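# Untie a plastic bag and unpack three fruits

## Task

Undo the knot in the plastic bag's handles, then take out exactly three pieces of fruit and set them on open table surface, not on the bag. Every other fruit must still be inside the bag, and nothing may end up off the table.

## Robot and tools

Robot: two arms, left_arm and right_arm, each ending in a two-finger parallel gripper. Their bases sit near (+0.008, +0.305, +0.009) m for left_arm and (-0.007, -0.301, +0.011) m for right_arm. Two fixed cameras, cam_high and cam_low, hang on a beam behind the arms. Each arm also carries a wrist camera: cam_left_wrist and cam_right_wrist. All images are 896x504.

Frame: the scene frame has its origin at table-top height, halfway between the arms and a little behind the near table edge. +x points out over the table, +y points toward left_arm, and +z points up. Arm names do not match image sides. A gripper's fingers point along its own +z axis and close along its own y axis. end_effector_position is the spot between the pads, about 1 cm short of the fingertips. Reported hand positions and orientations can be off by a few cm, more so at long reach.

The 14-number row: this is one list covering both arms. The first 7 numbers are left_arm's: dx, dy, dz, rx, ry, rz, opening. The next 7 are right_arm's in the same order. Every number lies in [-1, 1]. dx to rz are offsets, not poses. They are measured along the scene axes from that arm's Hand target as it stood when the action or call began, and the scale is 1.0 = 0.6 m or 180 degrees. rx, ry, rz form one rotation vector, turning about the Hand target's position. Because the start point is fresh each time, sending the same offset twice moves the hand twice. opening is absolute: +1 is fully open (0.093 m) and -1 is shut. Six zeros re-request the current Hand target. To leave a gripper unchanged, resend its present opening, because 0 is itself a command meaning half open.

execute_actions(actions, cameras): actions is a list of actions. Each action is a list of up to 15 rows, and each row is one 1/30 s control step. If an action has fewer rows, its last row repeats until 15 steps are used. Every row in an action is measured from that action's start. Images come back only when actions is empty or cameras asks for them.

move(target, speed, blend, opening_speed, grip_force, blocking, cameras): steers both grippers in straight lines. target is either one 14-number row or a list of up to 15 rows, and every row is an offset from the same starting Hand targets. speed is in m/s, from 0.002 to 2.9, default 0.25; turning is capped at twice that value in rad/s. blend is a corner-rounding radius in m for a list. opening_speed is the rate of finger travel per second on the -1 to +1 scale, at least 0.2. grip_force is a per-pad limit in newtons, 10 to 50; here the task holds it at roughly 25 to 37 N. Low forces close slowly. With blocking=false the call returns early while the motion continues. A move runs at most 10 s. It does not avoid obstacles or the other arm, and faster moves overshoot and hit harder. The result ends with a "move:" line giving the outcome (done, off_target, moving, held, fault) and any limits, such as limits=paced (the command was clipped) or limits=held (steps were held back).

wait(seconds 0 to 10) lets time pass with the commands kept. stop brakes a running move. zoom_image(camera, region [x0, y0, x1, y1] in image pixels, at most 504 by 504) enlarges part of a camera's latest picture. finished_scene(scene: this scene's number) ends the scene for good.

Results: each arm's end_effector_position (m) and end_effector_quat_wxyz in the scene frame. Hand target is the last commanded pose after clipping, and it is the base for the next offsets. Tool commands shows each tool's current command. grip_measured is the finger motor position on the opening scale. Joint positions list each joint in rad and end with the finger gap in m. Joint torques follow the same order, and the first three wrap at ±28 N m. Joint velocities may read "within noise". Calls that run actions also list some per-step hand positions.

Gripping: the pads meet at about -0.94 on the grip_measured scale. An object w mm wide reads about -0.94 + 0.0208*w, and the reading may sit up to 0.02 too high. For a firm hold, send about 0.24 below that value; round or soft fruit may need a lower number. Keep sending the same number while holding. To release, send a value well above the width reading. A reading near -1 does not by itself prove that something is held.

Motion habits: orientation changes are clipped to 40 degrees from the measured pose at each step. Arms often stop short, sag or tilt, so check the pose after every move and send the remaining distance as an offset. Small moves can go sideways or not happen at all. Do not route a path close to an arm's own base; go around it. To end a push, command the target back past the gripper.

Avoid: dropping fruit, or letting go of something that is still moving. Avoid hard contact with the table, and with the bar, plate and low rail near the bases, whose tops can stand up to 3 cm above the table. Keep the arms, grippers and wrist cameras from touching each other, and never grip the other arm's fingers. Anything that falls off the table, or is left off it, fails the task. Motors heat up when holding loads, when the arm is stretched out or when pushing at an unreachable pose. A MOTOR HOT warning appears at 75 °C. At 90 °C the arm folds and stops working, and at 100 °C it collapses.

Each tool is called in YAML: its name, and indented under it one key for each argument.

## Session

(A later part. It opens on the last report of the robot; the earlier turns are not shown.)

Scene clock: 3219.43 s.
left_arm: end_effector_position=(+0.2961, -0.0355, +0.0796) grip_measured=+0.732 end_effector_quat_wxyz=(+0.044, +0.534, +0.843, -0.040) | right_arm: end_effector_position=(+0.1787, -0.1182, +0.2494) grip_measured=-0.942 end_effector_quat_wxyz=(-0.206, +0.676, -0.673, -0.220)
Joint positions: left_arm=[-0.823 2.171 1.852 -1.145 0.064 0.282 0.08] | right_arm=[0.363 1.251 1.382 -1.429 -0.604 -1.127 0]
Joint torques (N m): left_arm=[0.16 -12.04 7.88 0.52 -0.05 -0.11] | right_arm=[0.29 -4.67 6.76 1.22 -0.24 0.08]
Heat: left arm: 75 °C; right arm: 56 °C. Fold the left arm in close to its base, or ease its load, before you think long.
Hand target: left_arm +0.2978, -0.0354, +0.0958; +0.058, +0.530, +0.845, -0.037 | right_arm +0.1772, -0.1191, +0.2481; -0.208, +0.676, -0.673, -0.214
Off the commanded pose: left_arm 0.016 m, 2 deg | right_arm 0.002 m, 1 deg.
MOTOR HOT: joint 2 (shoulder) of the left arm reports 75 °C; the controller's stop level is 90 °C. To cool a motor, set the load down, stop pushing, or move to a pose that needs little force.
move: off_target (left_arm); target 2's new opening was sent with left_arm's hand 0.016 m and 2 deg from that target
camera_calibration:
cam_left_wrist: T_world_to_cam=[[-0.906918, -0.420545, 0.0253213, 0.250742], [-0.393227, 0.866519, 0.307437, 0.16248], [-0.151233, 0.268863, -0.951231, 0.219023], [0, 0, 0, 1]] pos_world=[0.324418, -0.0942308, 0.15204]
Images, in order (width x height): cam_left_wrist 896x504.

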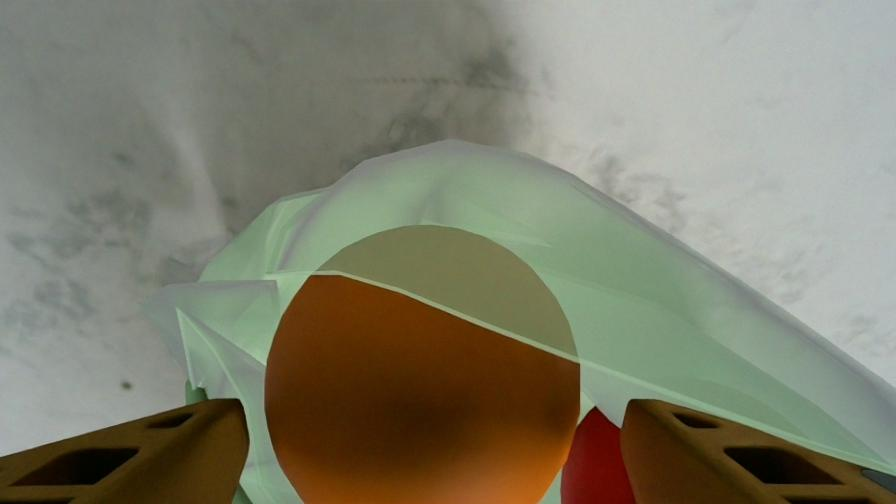

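move:
  target: [0.006,-0.013,0.0,0,0,-0.061,0.73,0,0,0,0,0,0,-1]
  speed: 0.08
  cameras: ["cam_left_wrist"]

zoom_image:
  camera: "cam_left_wrist"
  region: [100, 280, 400, 504]

Scene clock: 3237.90 s.
left_arm: end_effector_position=(+0.3016, -0.0427, +0.0989) grip_measured=+0.732 end_effector_quat_wxyz=(+0.063, +0.605, +0.793, -0.040) | right_arm: end_effector_position=(+0.1787, -0.1182, +0.2494) grip_measured=-0.942 end_effector_quat_wxyz=(-0.206, +0.676, -0.673, -0.220)
Joint positions: left_arm=[-0.823 2.171 1.924 -1.183 0.067 0.456 0.08] | right_arm=[0.363 1.251 1.382 -1.429 -0.604 -1.127 0]
Joint torques (N m): left_arm=[0.47 -8.47 8.24 0.58 0.18 0.08] | right_arm=[0.24 -4.71 6.64 1.19 -0.28 0.07]
Heat: left arm: 73 °C; right arm: 55 °C. Fold the left arm in close to its base, or ease its load, before you think long.
Hand target: left_arm +0.3014, -0.0432, +0.0958; +0.054, +0.609, +0.790, -0.043 | right_arm +0.1772, -0.1191, +0.2481; -0.208, +0.676, -0.673, -0.214
Off the commanded pose: left_arm 0.003 m, 1 deg | right_arm 0.002 m, 1 deg.
MOTOR HOT: still on. Joint 2 (shoulder) of the left arm reports 73 °C.
move: done
camera_calibration:
cam_left_wrist: T_world_to_cam=[[-0.966093, -0.258069, -0.00804349, 0.280303], [-0.250231, 0.928167, 0.275482, 0.127597], [-0.0636277, 0.268154, -0.961273, 0.214685], [0, 0, 0, 1]] pos_world=[0.316387, -0.103662, 0.173475]
Images, in order (width x height): cam_left_wrist 896x504.

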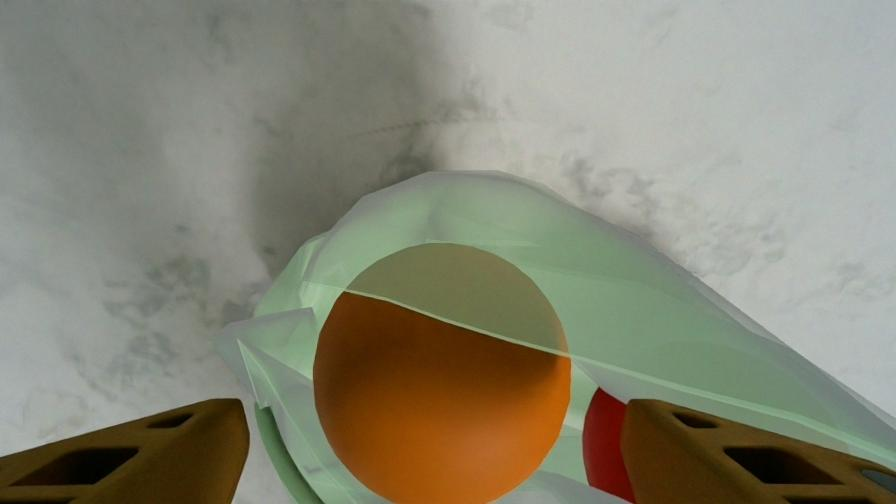

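Scaled by 1.680 from the camera's 896x504 image, which has a finer 1280x720 frame.

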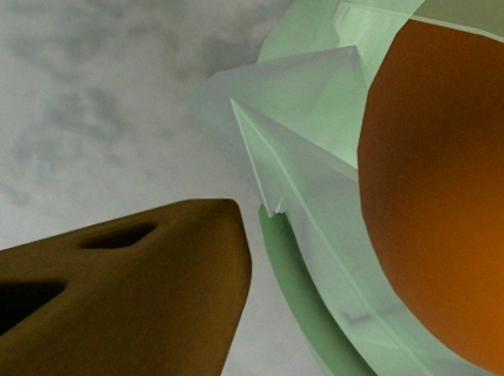

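move:
  target:
    - [-0.0043,-0.003,0.0,0,0,-0.033,1,0,0,0,0,0,0,-1]
    - [-0.0043,-0.003,-0.04,0,0,-0.033,1,0,0,0,0,0,0,-1]
  speed: 0.08
  cameras: ["cam_left_wrist"]

zoom_image:
  camera: "cam_left_wrist"
  region: [100, 280, 400, 504]

Scene clock: 3289.20 s.
left_arm: end_effector_position=(+0.3010, -0.0450, +0.0836) grip_measured=+1.000 end_effector_quat_wxyz=(+0.063, +0.645, +0.761, -0.043) | right_arm: end_effector_position=(+0.1787, -0.1182, +0.2494) grip_measured=-0.942 end_effector_quat_wxyz=(-0.206, +0.676, -0.673, -0.220)
Joint positions: left_arm=[-0.823 2.183 1.883 -1.134 0.079 0.557 0.093] | right_arm=[0.363 1.251 1.382 -1.429 -0.604 -1.127 0]
Joint torques (N m): left_arm=[0.24 -8.59 5.42 0.87 0.18 0.08] | right_arm=[0.25 -4.78 6.64 1.19 -0.27 0.09]
Heat: left arm: 65 °C; right arm: 55 °C.
Hand target: left_arm +0.2988, -0.0451, +0.0718; +0.052, +0.649, +0.758, -0.045 | right_arm +0.1772, -0.1191, +0.2481; -0.208, +0.676, -0.673, -0.214
Off the commanded pose: left_arm 0.012 m, 1 deg | right_arm 0.002 m, 1 deg.
MOTOR HOT: cleared for the motors of the left arm.
move: off_target (left_arm)
camera_calibration:
cam_left_wrist: T_world_to_cam=[[-0.987261, -0.158766, -0.0104944, 0.290142], [-0.155529, 0.949012, 0.274201, 0.10629], [-0.0335745, 0.27234, -0.961615, 0.191632], [0, 0, 0, 1]] pos_world=[0.309411, -0.106996, 0.158176]
Images, in order (width x height): cam_left_wrist 896x504.

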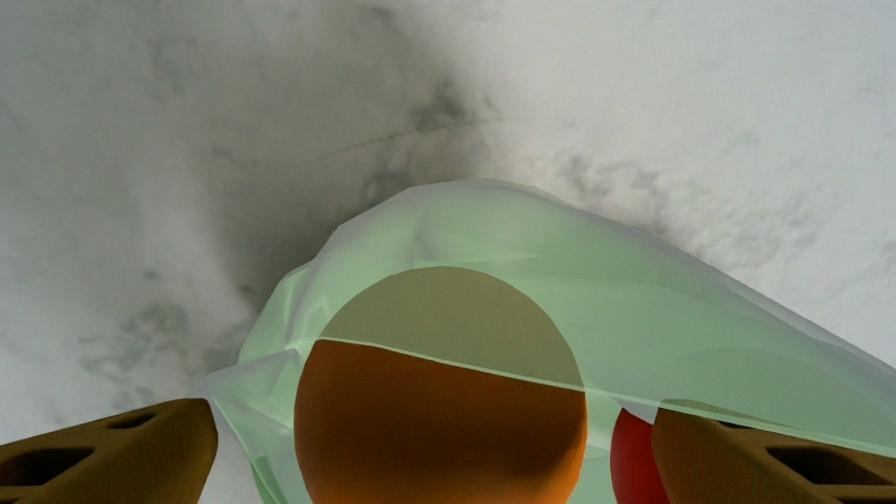

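Scaled by 1.680 from the camera's 896x504 image, which has a finer 1280x720 frame.

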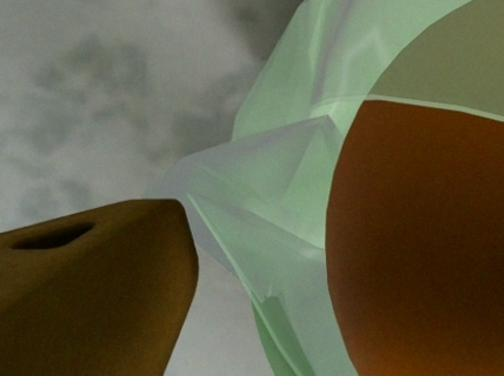

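move:
  target:
    - [0,0.0117,0,0,0,0,1,0,0,0,0,0,0,-1]
    - [0,0.0125,-0.02,0,0,0,1,0,0,0,0,0,0,-1]
  speed: 0.06
  cameras: ["cam_left_wrist"]

zoom_image:
  camera: "cam_left_wrist"
  region: [100, 280, 400, 504]

Scene clock: 3323.90 s.
left_arm: end_effector_position=(+0.2991, -0.0414, +0.0655) grip_measured=+1.000 end_effector_quat_wxyz=(+0.058, +0.647, +0.759, -0.045) | right_arm: end_effector_position=(+0.1787, -0.1182, +0.2494) grip_measured=-0.942 end_effector_quat_wxyz=(-0.206, +0.676, -0.673, -0.220)
Joint positions: left_arm=[-0.819 2.183 1.811 -1.071 0.086 0.567 0.093] | right_arm=[0.363 1.251 1.382 -1.429 -0.604 -1.127 0]
Joint torques (N m): left_arm=[0.81 -9.8 5.09 0.76 0.13 0.08] | right_arm=[0.18 -4.78 6.79 1.23 -0.26 0.06]
Heat: left arm: 65 °C; right arm: 54 °C.
Hand target: left_arm +0.2987, -0.0376, +0.0598; +0.052, +0.649, +0.758, -0.045 | right_arm +0.1772, -0.1191, +0.2481; -0.208, +0.676, -0.673, -0.214
Off the commanded pose: left_arm 0.007 m, 1 deg | right_arm 0.002 m, 1 deg.
move: done
camera_calibration:
cam_left_wrist: T_world_to_cam=[[-0.988362, -0.152111, -0.00188025, 0.288623], [-0.146609, 0.949173, 0.278525, 0.104689], [-0.0405819, 0.275559, -0.960427, 0.175429], [0, 0, 0, 1]] pos_world=[0.307732, -0.103806, 0.139871]
Images, in order (width x height): cam_left_wrist 896x504.

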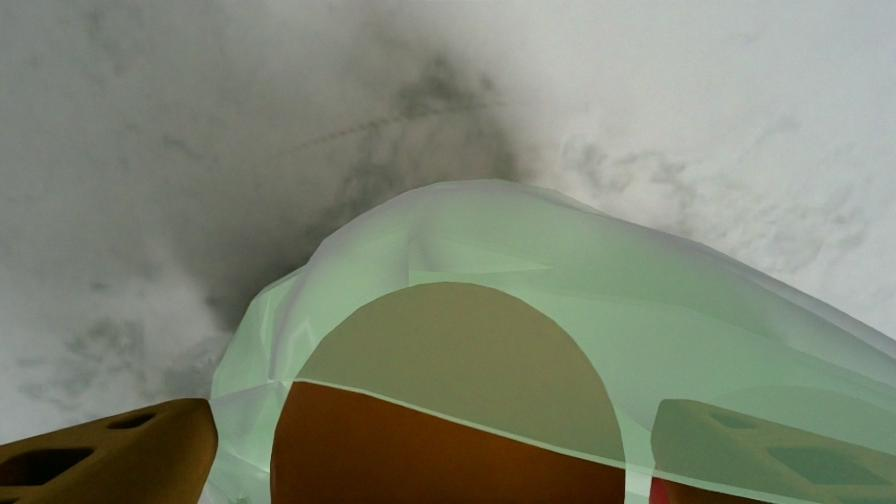

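Scaled by 1.680 from the camera's 896x504 image, which has a finer 1280x720 frame.

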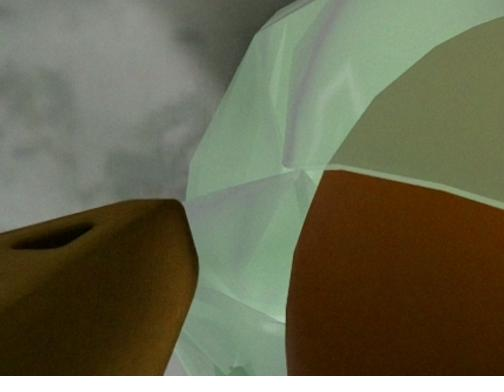

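move:
  target: [0,0.018,0.005,0,0,0,1,0,0,0,0,0,0,-1]
  speed: 0.06
  cameras: ["cam_left_wrist"]

zoom_image:
  camera: "cam_left_wrist"
  region: [100, 280, 400, 504]

Scene clock: 3334.33 s.
left_arm: end_effector_position=(+0.2986, -0.0284, +0.0540) grip_measured=+1.000 end_effector_quat_wxyz=(+0.041, +0.646, +0.761, -0.042) | right_arm: end_effector_position=(+0.1787, -0.1182, +0.2494) grip_measured=-0.942 end_effector_quat_wxyz=(-0.206, +0.676, -0.673, -0.220)
Joint positions: left_arm=[-0.8 2.183 1.769 -1.064 0.086 0.584 0.093] | right_arm=[0.363 1.251 1.382 -1.429 -0.604 -1.127 0]
Joint torques (N m): left_arm=[0.68 -12.26 5.03 0.72 0.15 0.11] | right_arm=[0.29 -4.77 6.64 1.18 -0.24 0.09]
Heat: left arm: 66 °C; right arm: 54 °C.
Hand target: left_arm +0.2988, -0.0268, +0.0628; +0.051, +0.649, +0.758, -0.045 | right_arm +0.1772, -0.1191, +0.2481; -0.208, +0.676, -0.673, -0.214
Off the commanded pose: left_arm 0.009 m, 1 deg | right_arm 0.002 m, 1 deg.
move: done
camera_calibration:
cam_left_wrist: T_world_to_cam=[[-0.98784, -0.154683, 0.015679, 0.288917], [-0.142515, 0.941188, 0.306357, 0.0924955], [-0.0621451, 0.300398, -0.951787, 0.167485], [0, 0, 0, 1]] pos_world=[0.308994, -0.0926774, 0.126544]
Images, in order (width x height): cam_left_wrist 896x504.

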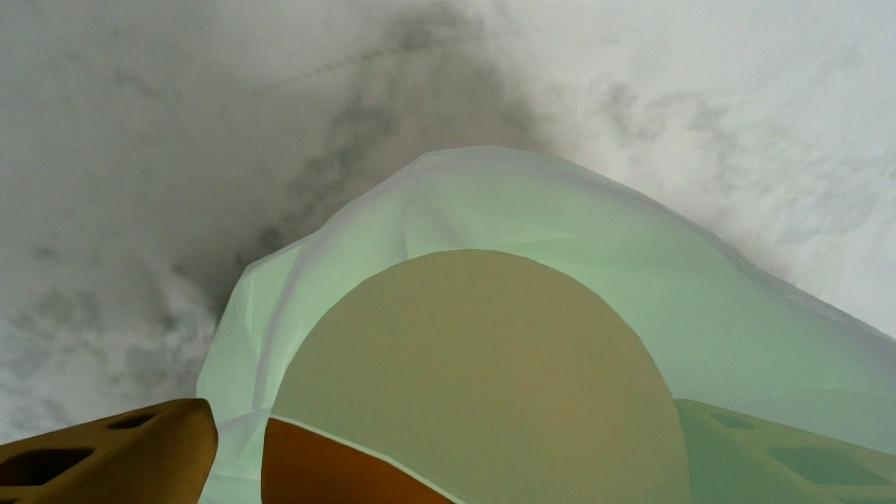

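Scaled by 1.680 from the camera's 896x504 image, which has a finer 1280x720 frame.

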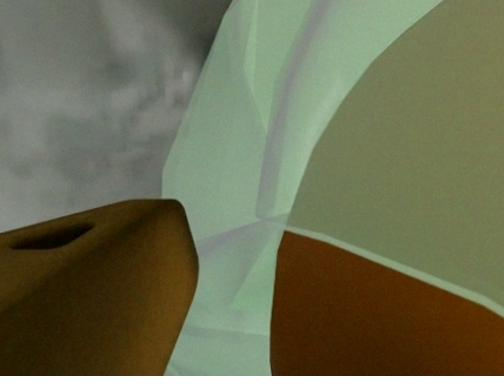

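wait:
  seconds: 0.1
  cameras: ["cam_low","cam_high","cam_right_wrist"]

zoom_image:
  camera: "cam_low"
  region: [250, 250, 410, 350]

zoom_image:
  camera: "cam_high"
  region: [420, 150, 560, 250]

Scene clock: 3344.30 s.
left_arm: end_effector_position=(+0.2987, -0.0285, +0.0540) grip_measured=+1.000 end_effector_quat_wxyz=(+0.041, +0.647, +0.761, -0.042) | right_arm: end_effector_position=(+0.1787, -0.1182, +0.2494) grip_measured=-0.942 end_effector_quat_wxyz=(-0.206, +0.676, -0.673, -0.220)
Joint positions: left_arm=[-0.8 2.183 1.769 -1.064 0.086 0.584 0.093] | right_arm=[0.363 1.251 1.382 -1.429 -0.604 -1.127 0]
Joint torques (N m): left_arm=[0.69 -12.23 5.07 0.72 0.16 0.09] | right_arm=[0.21 -4.9 6.76 1.21 -0.23 0.04]
Heat: left arm: 69 °C; right arm: 54 °C.
Hand target: left_arm +0.2988, -0.0268, +0.0628; +0.052, +0.649, +0.758, -0.045 | right_arm +0.1772, -0.1191, +0.2481; -0.208, +0.676, -0.673, -0.214
Tool commands: left_gripper/opening=+1.0 right_gripper/opening=-1.0
Off the commanded pose: left_arm 0.009 m, 1 deg | right_arm 0.002 m, 1 deg.
wait: 0.10 s; at rest from the start
camera_calibration:
cam_right_wrist: T_world_to_cam=[[0.999757, 0.0177199, -0.0130874, -0.173465], [0.0148876, -0.981383, -0.191485, -0.0310619], [-0.0162369, 0.191243, -0.981408, 0.356217], [0, 0, 0, 1]] pos_world=[0.179669, -0.095534, 0.341377]
Images, in order (width x height): cam_high 896x504, cam_low 896x504, cam_right_wrist 896x504.

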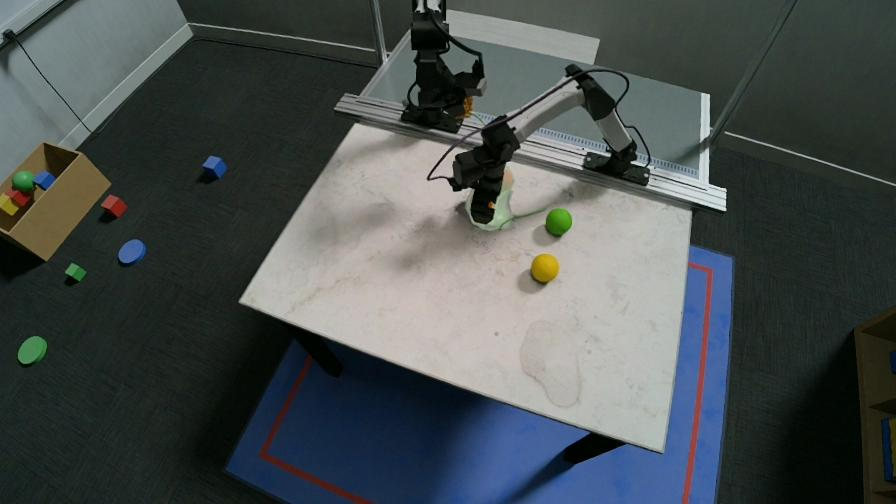

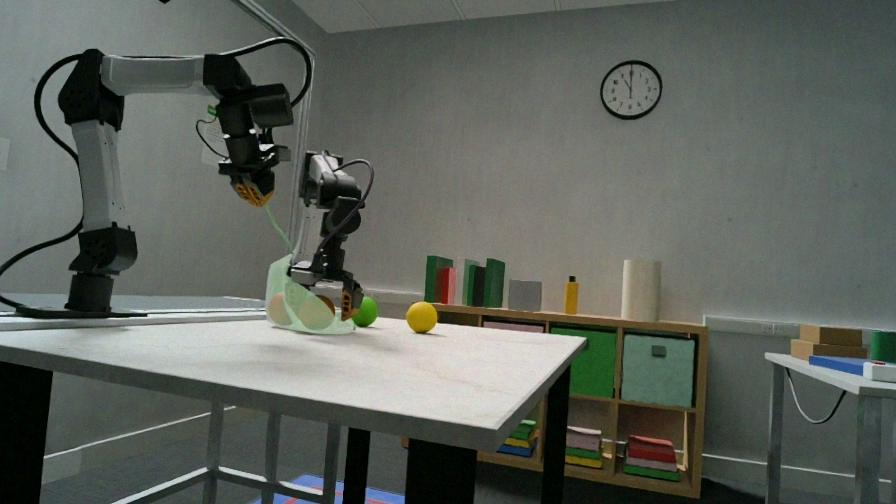

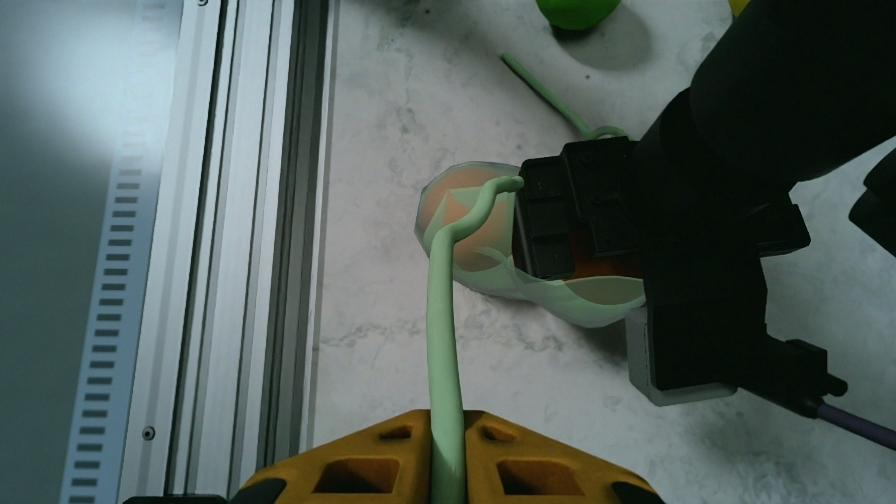

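Scaled by 3.150 from the camera's 896x504 image, which has a finer 1280x720 frame.

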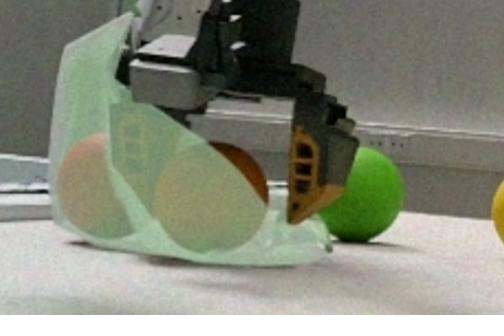

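Scaled by 3.600 from the camera's 896x504 image, which has a finer 1280x720 frame.

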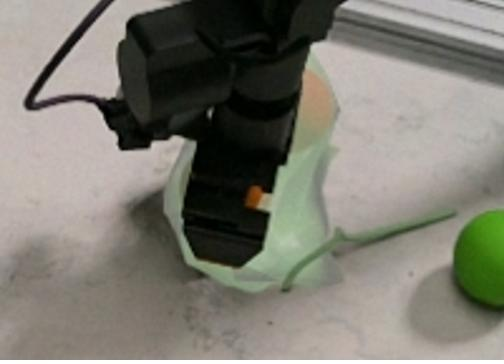

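move:
  target: [-0.0125,0.009,0.004,0,0,0,1,0,0,0,0,0,0,-1]
  speed: 0.06
  cameras: ["cam_left_wrist","cam_low"]

zoom_image:
  camera: "cam_left_wrist"
  region: [100, 280, 400, 504]

zoom_image:
  camera: "cam_low"
  region: [250, 250, 410, 350]

Scene clock: 3378.17 s.
left_arm: end_effector_position=(+0.2914, -0.0207, +0.0563) grip_measured=+1.000 end_effector_quat_wxyz=(+0.038, +0.647, +0.761, -0.042) | right_arm: end_effector_position=(+0.1787, -0.1182, +0.2494) grip_measured=-0.942 end_effector_quat_wxyz=(-0.206, +0.676, -0.673, -0.220)
Joint positions: left_arm=[-0.8 2.144 1.716 -1.057 0.086 0.584 0.093] | right_arm=[0.363 1.251 1.382 -1.429 -0.604 -1.127 0]
Joint torques (N m): left_arm=[0.38 -11.96 4.97 0.74 0.16 0.06] | right_arm=[0.14 -4.82 6.71 1.22 -0.27 0.07]
Heat: left arm: 75 °C; right arm: 54 °C. Fold the left arm in close to its base, or ease its load, before you think long.
Hand target: left_arm +0.2912, -0.0213, +0.0651; +0.051, +0.649, +0.758, -0.045 | right_arm +0.1772, -0.1191, +0.2481; -0.208, +0.676, -0.673, -0.214
Off the commanded pose: left_arm 0.009 m, 2 deg | right_arm 0.002 m, 1 deg.
MOTOR HOT: joint 2 (shoulder) of the left arm reports 75 °C; the controller's stop level is 90 °C. To cool a motor, set the load down, stop pushing, or move to a pose that needs little force.
move: done
camera_calibration:
cam_left_wrist: T_world_to_cam=[[-0.987813, -0.154472, 0.0190578, 0.282801], [-0.140972, 0.939866, 0.311092, 0.082793], [-0.0659668, 0.304614, -0.950189, 0.16795], [0, 0, 0, 1]] pos_world=[0.302105, -0.0852896, 0.128439]
Images, in order (width x height): cam_low 896x504, cam_left_wrist 896x504.

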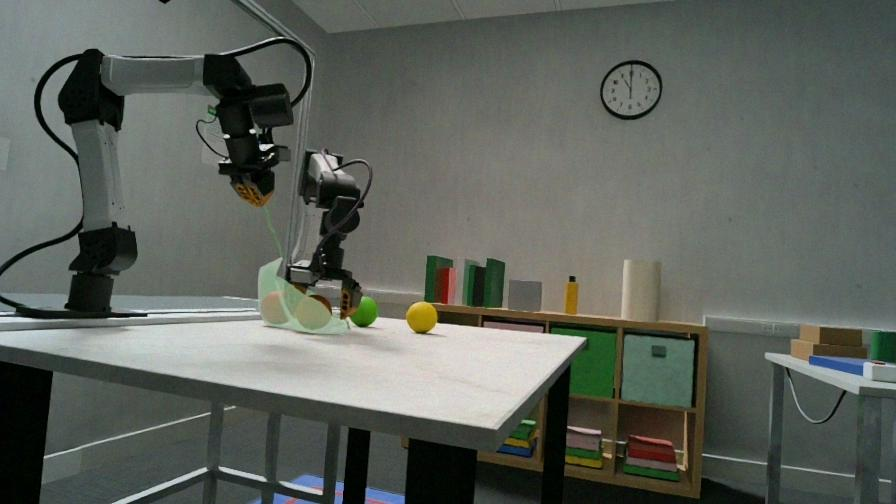

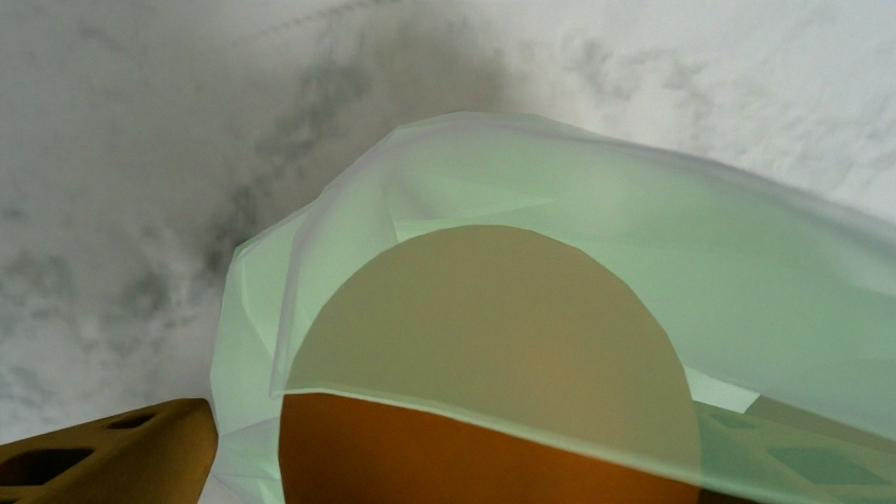

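Scaled by 1.680 from the camera's 896x504 image, which has a finer 1280x720 frame.

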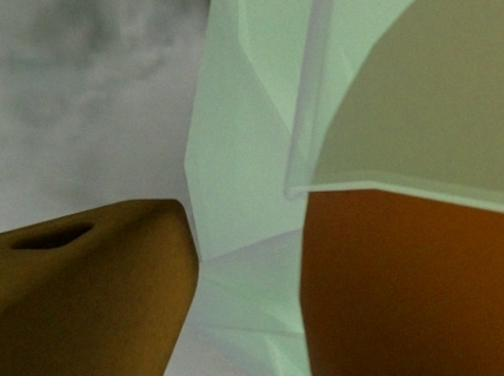

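Scaled by 3.150 from the camera's 896x504 image, which has a finer 1280x720 frame.

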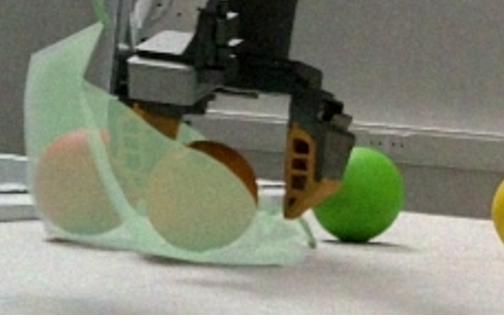

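move:
  target: [0,0.003,0.016,0,0,0,1,0,0,0,0,0,0,-1]
  speed: 0.06
  cameras: ["cam_left_wrist"]

Scene clock: 3405.83 s.
left_arm: end_effector_position=(+0.2917, -0.0211, +0.0613) grip_measured=+1.000 end_effector_quat_wxyz=(+0.044, +0.647, +0.760, -0.042) | right_arm: end_effector_position=(+0.1787, -0.1182, +0.2494) grip_measured=-0.942 end_effector_quat_wxyz=(-0.206, +0.676, -0.673, -0.220)
Joint positions: left_arm=[-0.8 2.132 1.716 -1.058 0.086 0.585 0.093] | right_arm=[0.363 1.251 1.382 -1.429 -0.604 -1.127 0]
Joint torques (N m): left_arm=[0.59 -11.88 6.79 0.5 0.15 0.09] | right_arm=[0.29 -4.89 6.68 1.2 -0.28 0.12]
Heat: left arm: 79 °C; right arm: 53 °C. Fold the left arm in close to its base, or ease its load, before you think long.
Hand target: left_arm +0.2913, -0.0196, +0.0748; +0.052, +0.649, +0.758, -0.045 | right_arm +0.1772, -0.1191, +0.2481; -0.208, +0.676, -0.673, -0.214
Off the commanded pose: left_arm 0.014 m, 1 deg | right_arm 0.002 m, 1 deg.
MOTOR HOT: still on. Joint 2 (shoulder) of the left arm reports 79 °C.
move: off_target (left_arm)
camera_calibration:
cam_left_wrist: T_world_to_cam=[[-0.988004, -0.153893, 0.0128345, 0.283352], [-0.142862, 0.942405, 0.302428, 0.0827419], [-0.0586369, 0.296966, -0.953086, 0.170717], [0, 0, 0, 1]] pos_world=[0.301784, -0.0850677, 0.134048]
Images, in order (width x height): cam_left_wrist 896x504.

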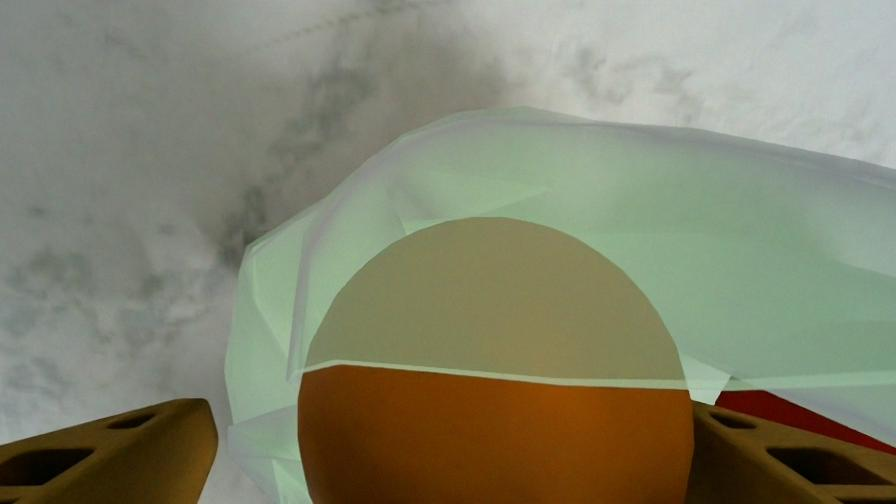

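move:
  target:
    - [-0.011,-0.001,-0.012,0,0,0,1,0,0,0,0,0,0,-1]
    - [-0.011,-0.001,-0.012,0,0,0,-0.3,0,0,0,0,0,0,-1]
  speed: 0.06
  opening_speed: 1.0
  cameras: ["cam_left_wrist","cam_low"]

zoom_image:
  camera: "cam_low"
  region: [250, 250, 410, 350]

Scene clock: 3421.03 s.
left_arm: end_effector_position=(+0.2868, -0.0189, +0.0598) grip_measured=+0.235 end_effector_quat_wxyz=(+0.041, +0.649, +0.759, -0.042) | right_arm: end_effector_position=(+0.1787, -0.1182, +0.2494) grip_measured=-0.942 end_effector_quat_wxyz=(-0.206, +0.676, -0.673, -0.220)
Joint positions: left_arm=[-0.805 2.119 1.692 -1.052 0.086 0.585 0.056] | right_arm=[0.363 1.251 1.382 -1.429 -0.604 -1.127 0]
Joint torques (N m): left_arm=[-0.03 -11.69 5.09 0.73 0.16 -0.05] | right_arm=[0.28 -4.75 6.65 1.21 -0.29 0.07]
Heat: left arm: 77 °C; right arm: 53 °C. Fold the left arm in close to its base, or ease its load, before you think long.
Hand target: left_arm +0.2846, -0.0202, +0.0676; +0.051, +0.649, +0.758, -0.045 | right_arm +0.1772, -0.1191, +0.2481; -0.208, +0.676, -0.673, -0.214
Off the commanded pose: left_arm 0.008 m, 1 deg | right_arm 0.002 m, 1 deg.
MOTOR HOT: still on. Joint 2 (shoulder) of the left arm reports 77 °C.
move: done
camera_calibration:
cam_left_wrist: T_world_to_cam=[[-0.98868, -0.14915, 0.0163361, 0.278947], [-0.136989, 0.941719, 0.307244, 0.0784374], [-0.0612093, 0.301528, -0.951491, 0.169207], [0, 0, 0, 1]] pos_world=[0.296892, -0.0832819, 0.132343]
Images, in order (width x height): cam_low 896x504, cam_left_wrist 896x504.

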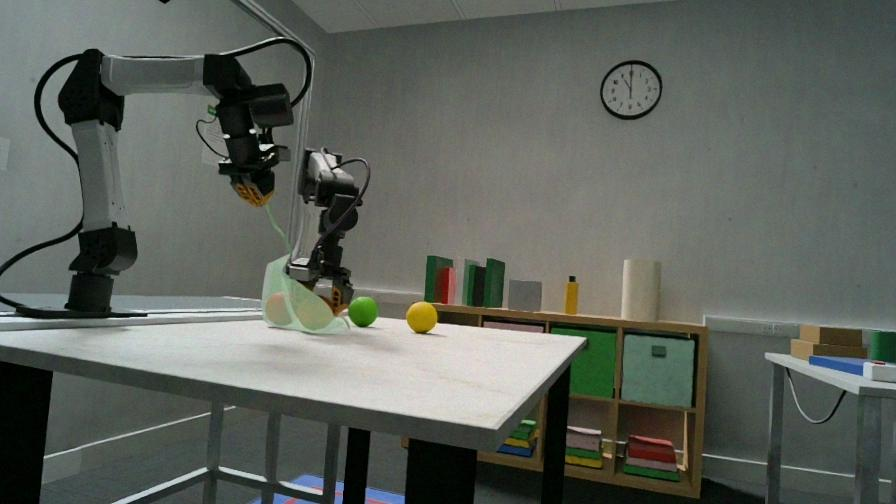

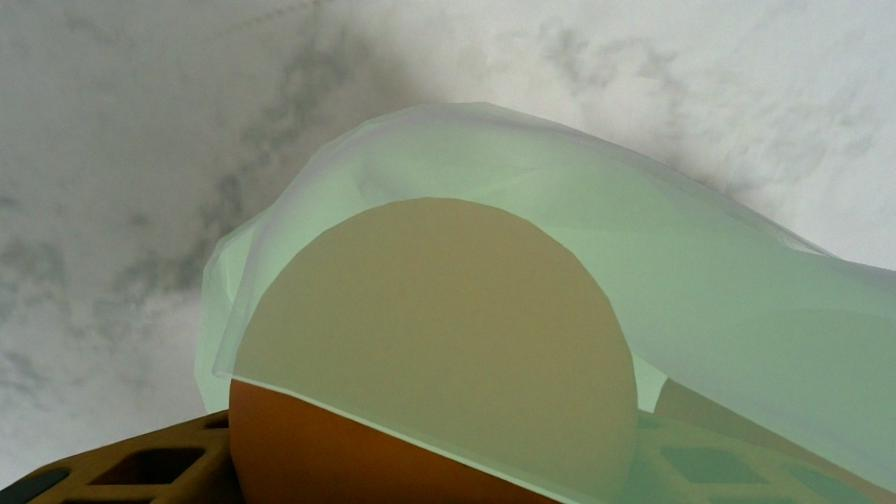

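Scaled by 3.150 from the camera's 896x504 image, which has a finer 1280x720 frame.

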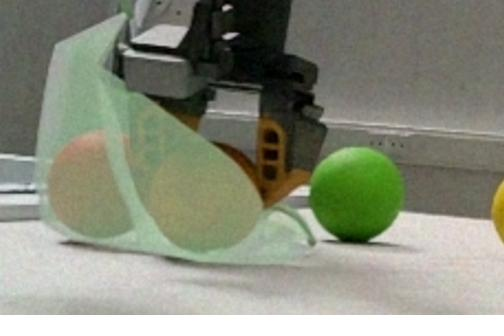

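move:
  target: [0,0,0.29,0,0,0,-0.3,0,0,0,0,0,0,-1]
  speed: 0.1
  cameras: ["all"]

zoom_image:
  camera: "cam_low"
  region: [250, 220, 410, 350]

zoom_image:
  camera: "cam_high"
  region: [420, 150, 560, 250]

Scene clock: 3438.10 s.
left_arm: end_effector_position=(+0.2876, -0.0228, +0.2269) grip_measured=+0.235 end_effector_quat_wxyz=(+0.111, +0.647, +0.752, -0.050) | right_arm: end_effector_position=(+0.1787, -0.1182, +0.2494) grip_measured=-0.942 end_effector_quat_wxyz=(-0.206, +0.676, -0.673, -0.220)
Joint positions: left_arm=[-0.805 2.072 2.275 -1.54 0.086 0.584 0.056] | right_arm=[0.363 1.251 1.382 -1.429 -0.604 -1.127 0]
Joint torques (N m): left_arm=[0.46 -10.77 7.51 0.8 0.17 -0.12] | right_arm=[0.39 -5 6.76 1.22 -0.26 0.08]
Heat: left arm: 77 °C; right arm: 53 °C. Fold the left arm in close to its base, or ease its load, before you think long.
Hand target: left_arm +0.2845, -0.0202, +0.2416; +0.051, +0.649, +0.758, -0.045 | right_arm +0.1772, -0.1191, +0.2481; -0.208, +0.676, -0.673, -0.214
Off the commanded pose: left_arm 0.015 m, 7 deg | right_arm 0.002 m, 1 deg.
MOTOR HOT: still on. Joint 2 (shoulder) of the left arm reports 77 °C.
joint sent to its limit (left arm) — joint 4 (wrist pitch), lower limit. The joint targets are off in orientation, not in position.
move: off_target (left_arm)
camera_calibration:
cam_left_wrist: T_world_to_cam=[[-0.986579, -0.150298, -0.0638112, 0.293971], [-0.159936, 0.968224, 0.192259, 0.0641933], [0.0328875, 0.199885, -0.979267, 0.306267], [0, 0, 0, 1]] pos_world=[0.29022, -0.0791885, 0.306335]
cam_right_wrist: T_world_to_cam=[[0.999757, 0.0177199, -0.0130874, -0.173465], [0.0148876, -0.981383, -0.191485, -0.0310619], [-0.0162369, 0.191243, -0.981408, 0.356217], [0, 0, 0, 1]] pos_world=[0.179669, -0.095534, 0.341377]

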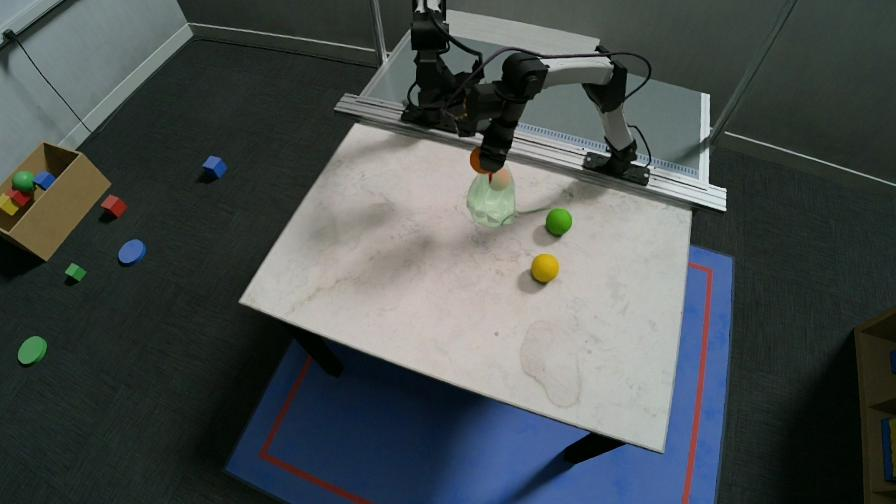

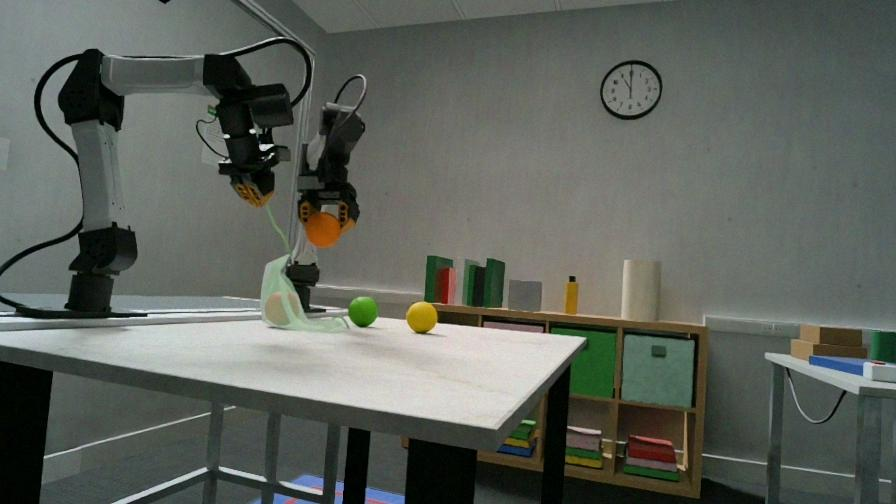

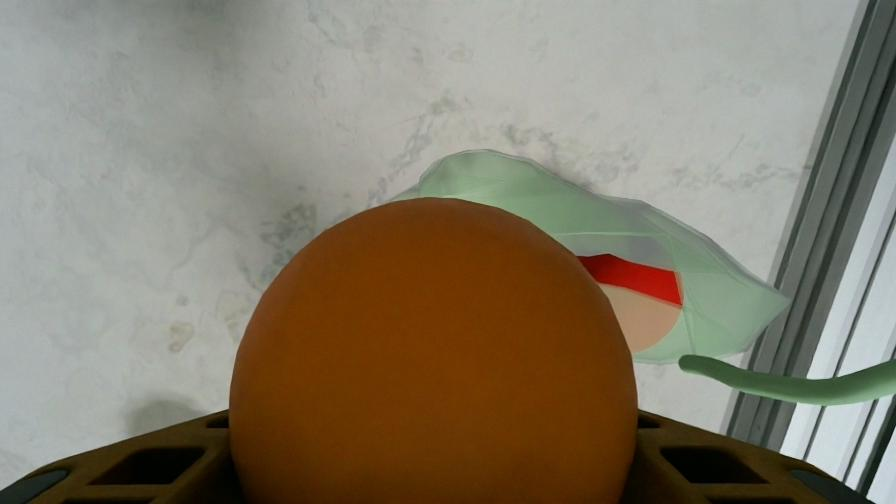

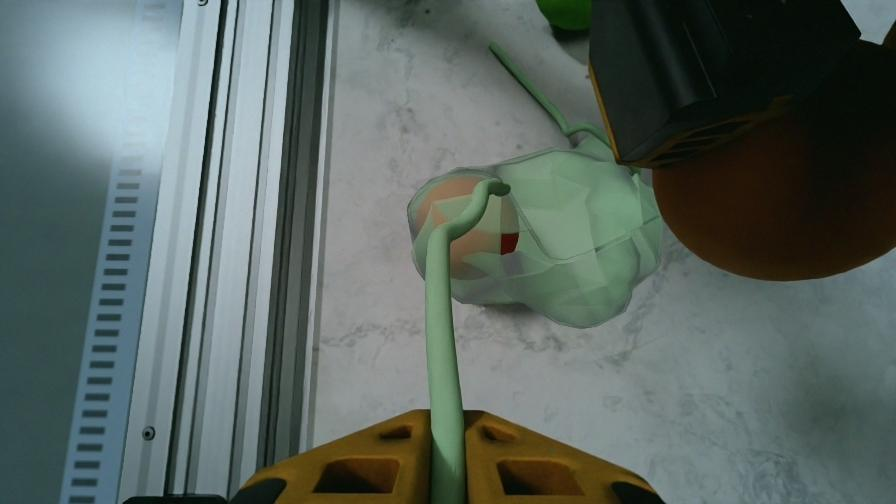

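Scaled by 3.150 from the camera's 896x504 image, which has a finer 1280x720 frame.

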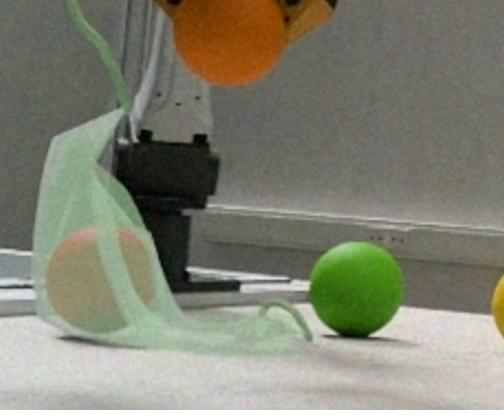

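Scaled by 3.600 from the camera's 896x504 image, which has a finer 1280x720 frame.

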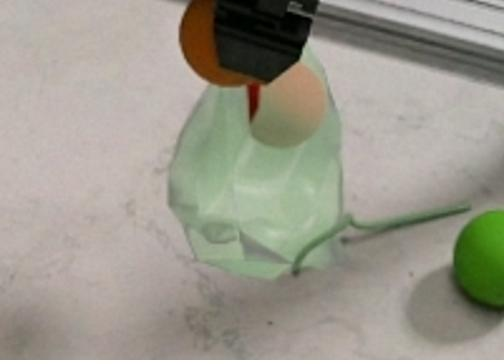

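move:
  target: [0.126,0.517,-0.02,0,0,0.28,-0.3,0,0,0,0,0,0,-1]
  speed: 0.18
  cameras: ["cam_left_wrist","cam_high"]

Scene clock: 3447.67 s.
left_arm: end_effector_position=(+0.3585, +0.2890, +0.2293) grip_measured=+0.235 end_effector_quat_wxyz=(+0.081, +0.263, +0.961, -0.018) | right_arm: end_effector_position=(+0.1787, -0.1182, +0.2494) grip_measured=-0.942 end_effector_quat_wxyz=(-0.206, +0.676, -0.673, -0.220)
Joint positions: left_arm=[0.02 1.808 1.918 -1.542 0.086 0.528 0.056] | right_arm=[0.363 1.251 1.382 -1.429 -0.604 -1.127 0]
Joint torques (N m): left_arm=[0.23 -5.9 7.95 0.62 0 -0.01] | right_arm=[0.39 -4.75 6.64 1.19 -0.26 0.07]
Heat: left arm: 78 °C; right arm: 53 °C. Fold the left arm in close to its base, or ease its load, before you think long.
Hand target: left_arm +0.3602, +0.2901, +0.2296; +0.066, +0.265, +0.962, -0.019 | right_arm +0.1772, -0.1191, +0.2481; -0.208, +0.676, -0.673, -0.214
Off the commanded pose: left_arm 0.002 m, 2 deg | right_arm 0.002 m, 1 deg.
MOTOR HOT: still on. Joint 2 (shoulder) of the left arm reports 78 °C.
joint sent to its limit (left arm) — joint 4 (wrist pitch), lower limit. The joint targets still meet the commanded pose.
move: done
camera_calibration:
cam_left_wrist: T_world_to_cam=[[-0.51458, -0.857437, -0.0031961, 0.432187], [-0.828375, 0.496169, 0.260023, 0.133737], [-0.221367, 0.13645, -0.965597, 0.350227], [0, 0, 0, 1]] pos_world=[0.410708, 0.256428, 0.304785]
Images, in order (width x height): cam_high 896x504, cam_left_wrist 896x504.

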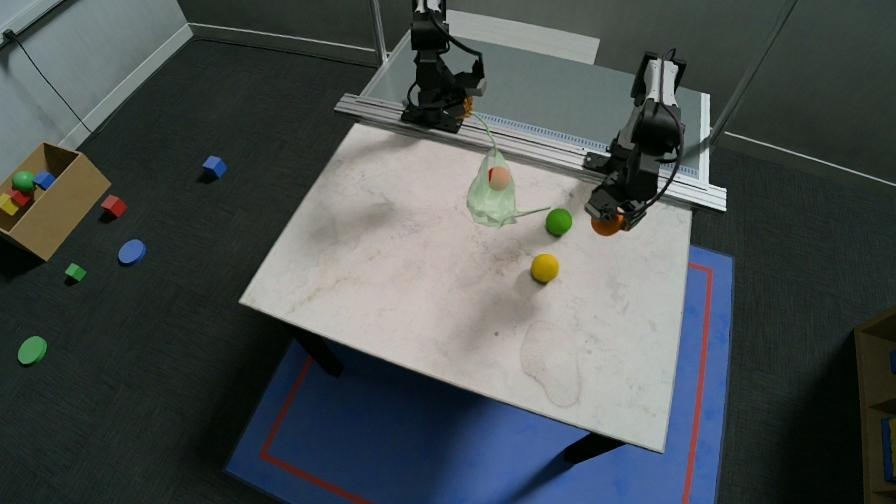

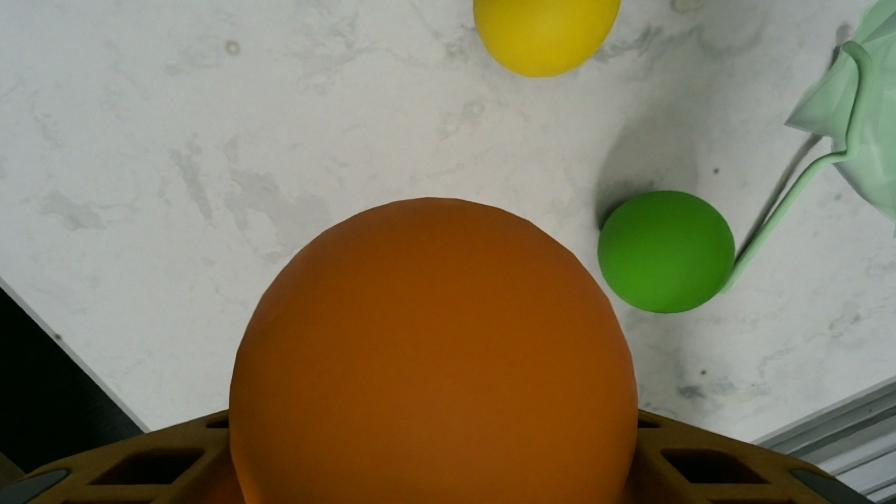

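move:
  target: [0,-0.02,-0.283,0,0,0,-0.3,0,0,0,0,0,0,-1]
  speed: 0.12
  cameras: ["cam_low"]

zoom_image:
  camera: "cam_low"
  region: [280, 250, 480, 350]

Scene clock: 3462.20 s.
left_arm: end_effector_position=(+0.3608, +0.2777, +0.0669) grip_measured=+0.235 end_effector_quat_wxyz=(+0.072, +0.268, +0.960, -0.022) | right_arm: end_effector_position=(+0.1787, -0.1182, +0.2494) grip_measured=-0.942 end_effector_quat_wxyz=(-0.206, +0.676, -0.673, -0.220)
Joint positions: left_arm=[-0.016 1.815 1.274 -0.908 0.086 0.502 0.056] | right_arm=[0.363 1.251 1.382 -1.429 -0.604 -1.127 0]
Joint torques (N m): left_arm=[-0.06 -6.37 5.46 0.91 0.01 -0.11] | right_arm=[0.32 -4.77 6.58 1.23 -0.25 0.07]
Heat: left arm: 73 °C; right arm: 53 °C. Fold the left arm in close to its base, or ease its load, before you think long.
Hand target: left_arm +0.3602, +0.2781, +0.0599; +0.066, +0.265, +0.962, -0.019 | right_arm +0.1772, -0.1191, +0.2481; -0.208, +0.676, -0.673, -0.214
Off the commanded pose: left_arm 0.007 m, 1 deg | right_arm 0.002 m, 1 deg.
MOTOR HOT: still on. Joint 2 (shoulder) of the left arm reports 73 °C.
move: done
Images, in order (width x height): cam_low 896x504.

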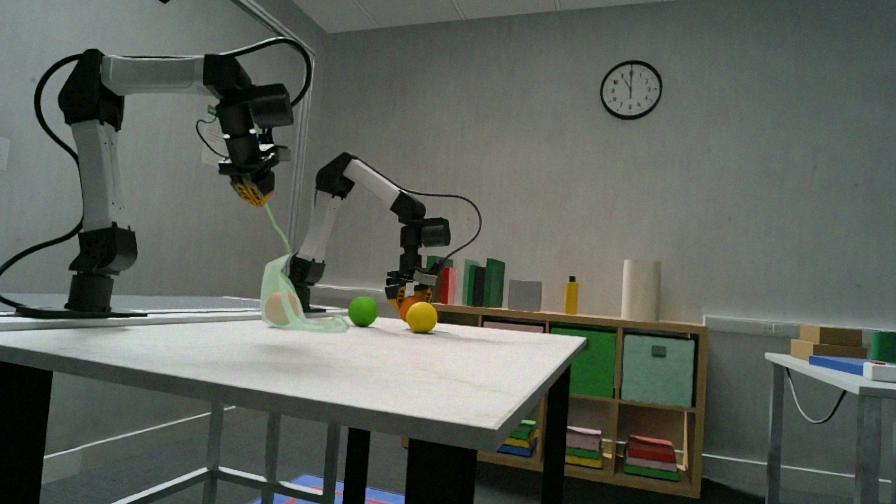

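Scaled by 2.520 from the camera's 896x504 image, which has a finer 1280x720 frame.

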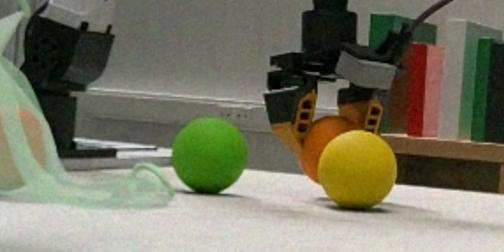

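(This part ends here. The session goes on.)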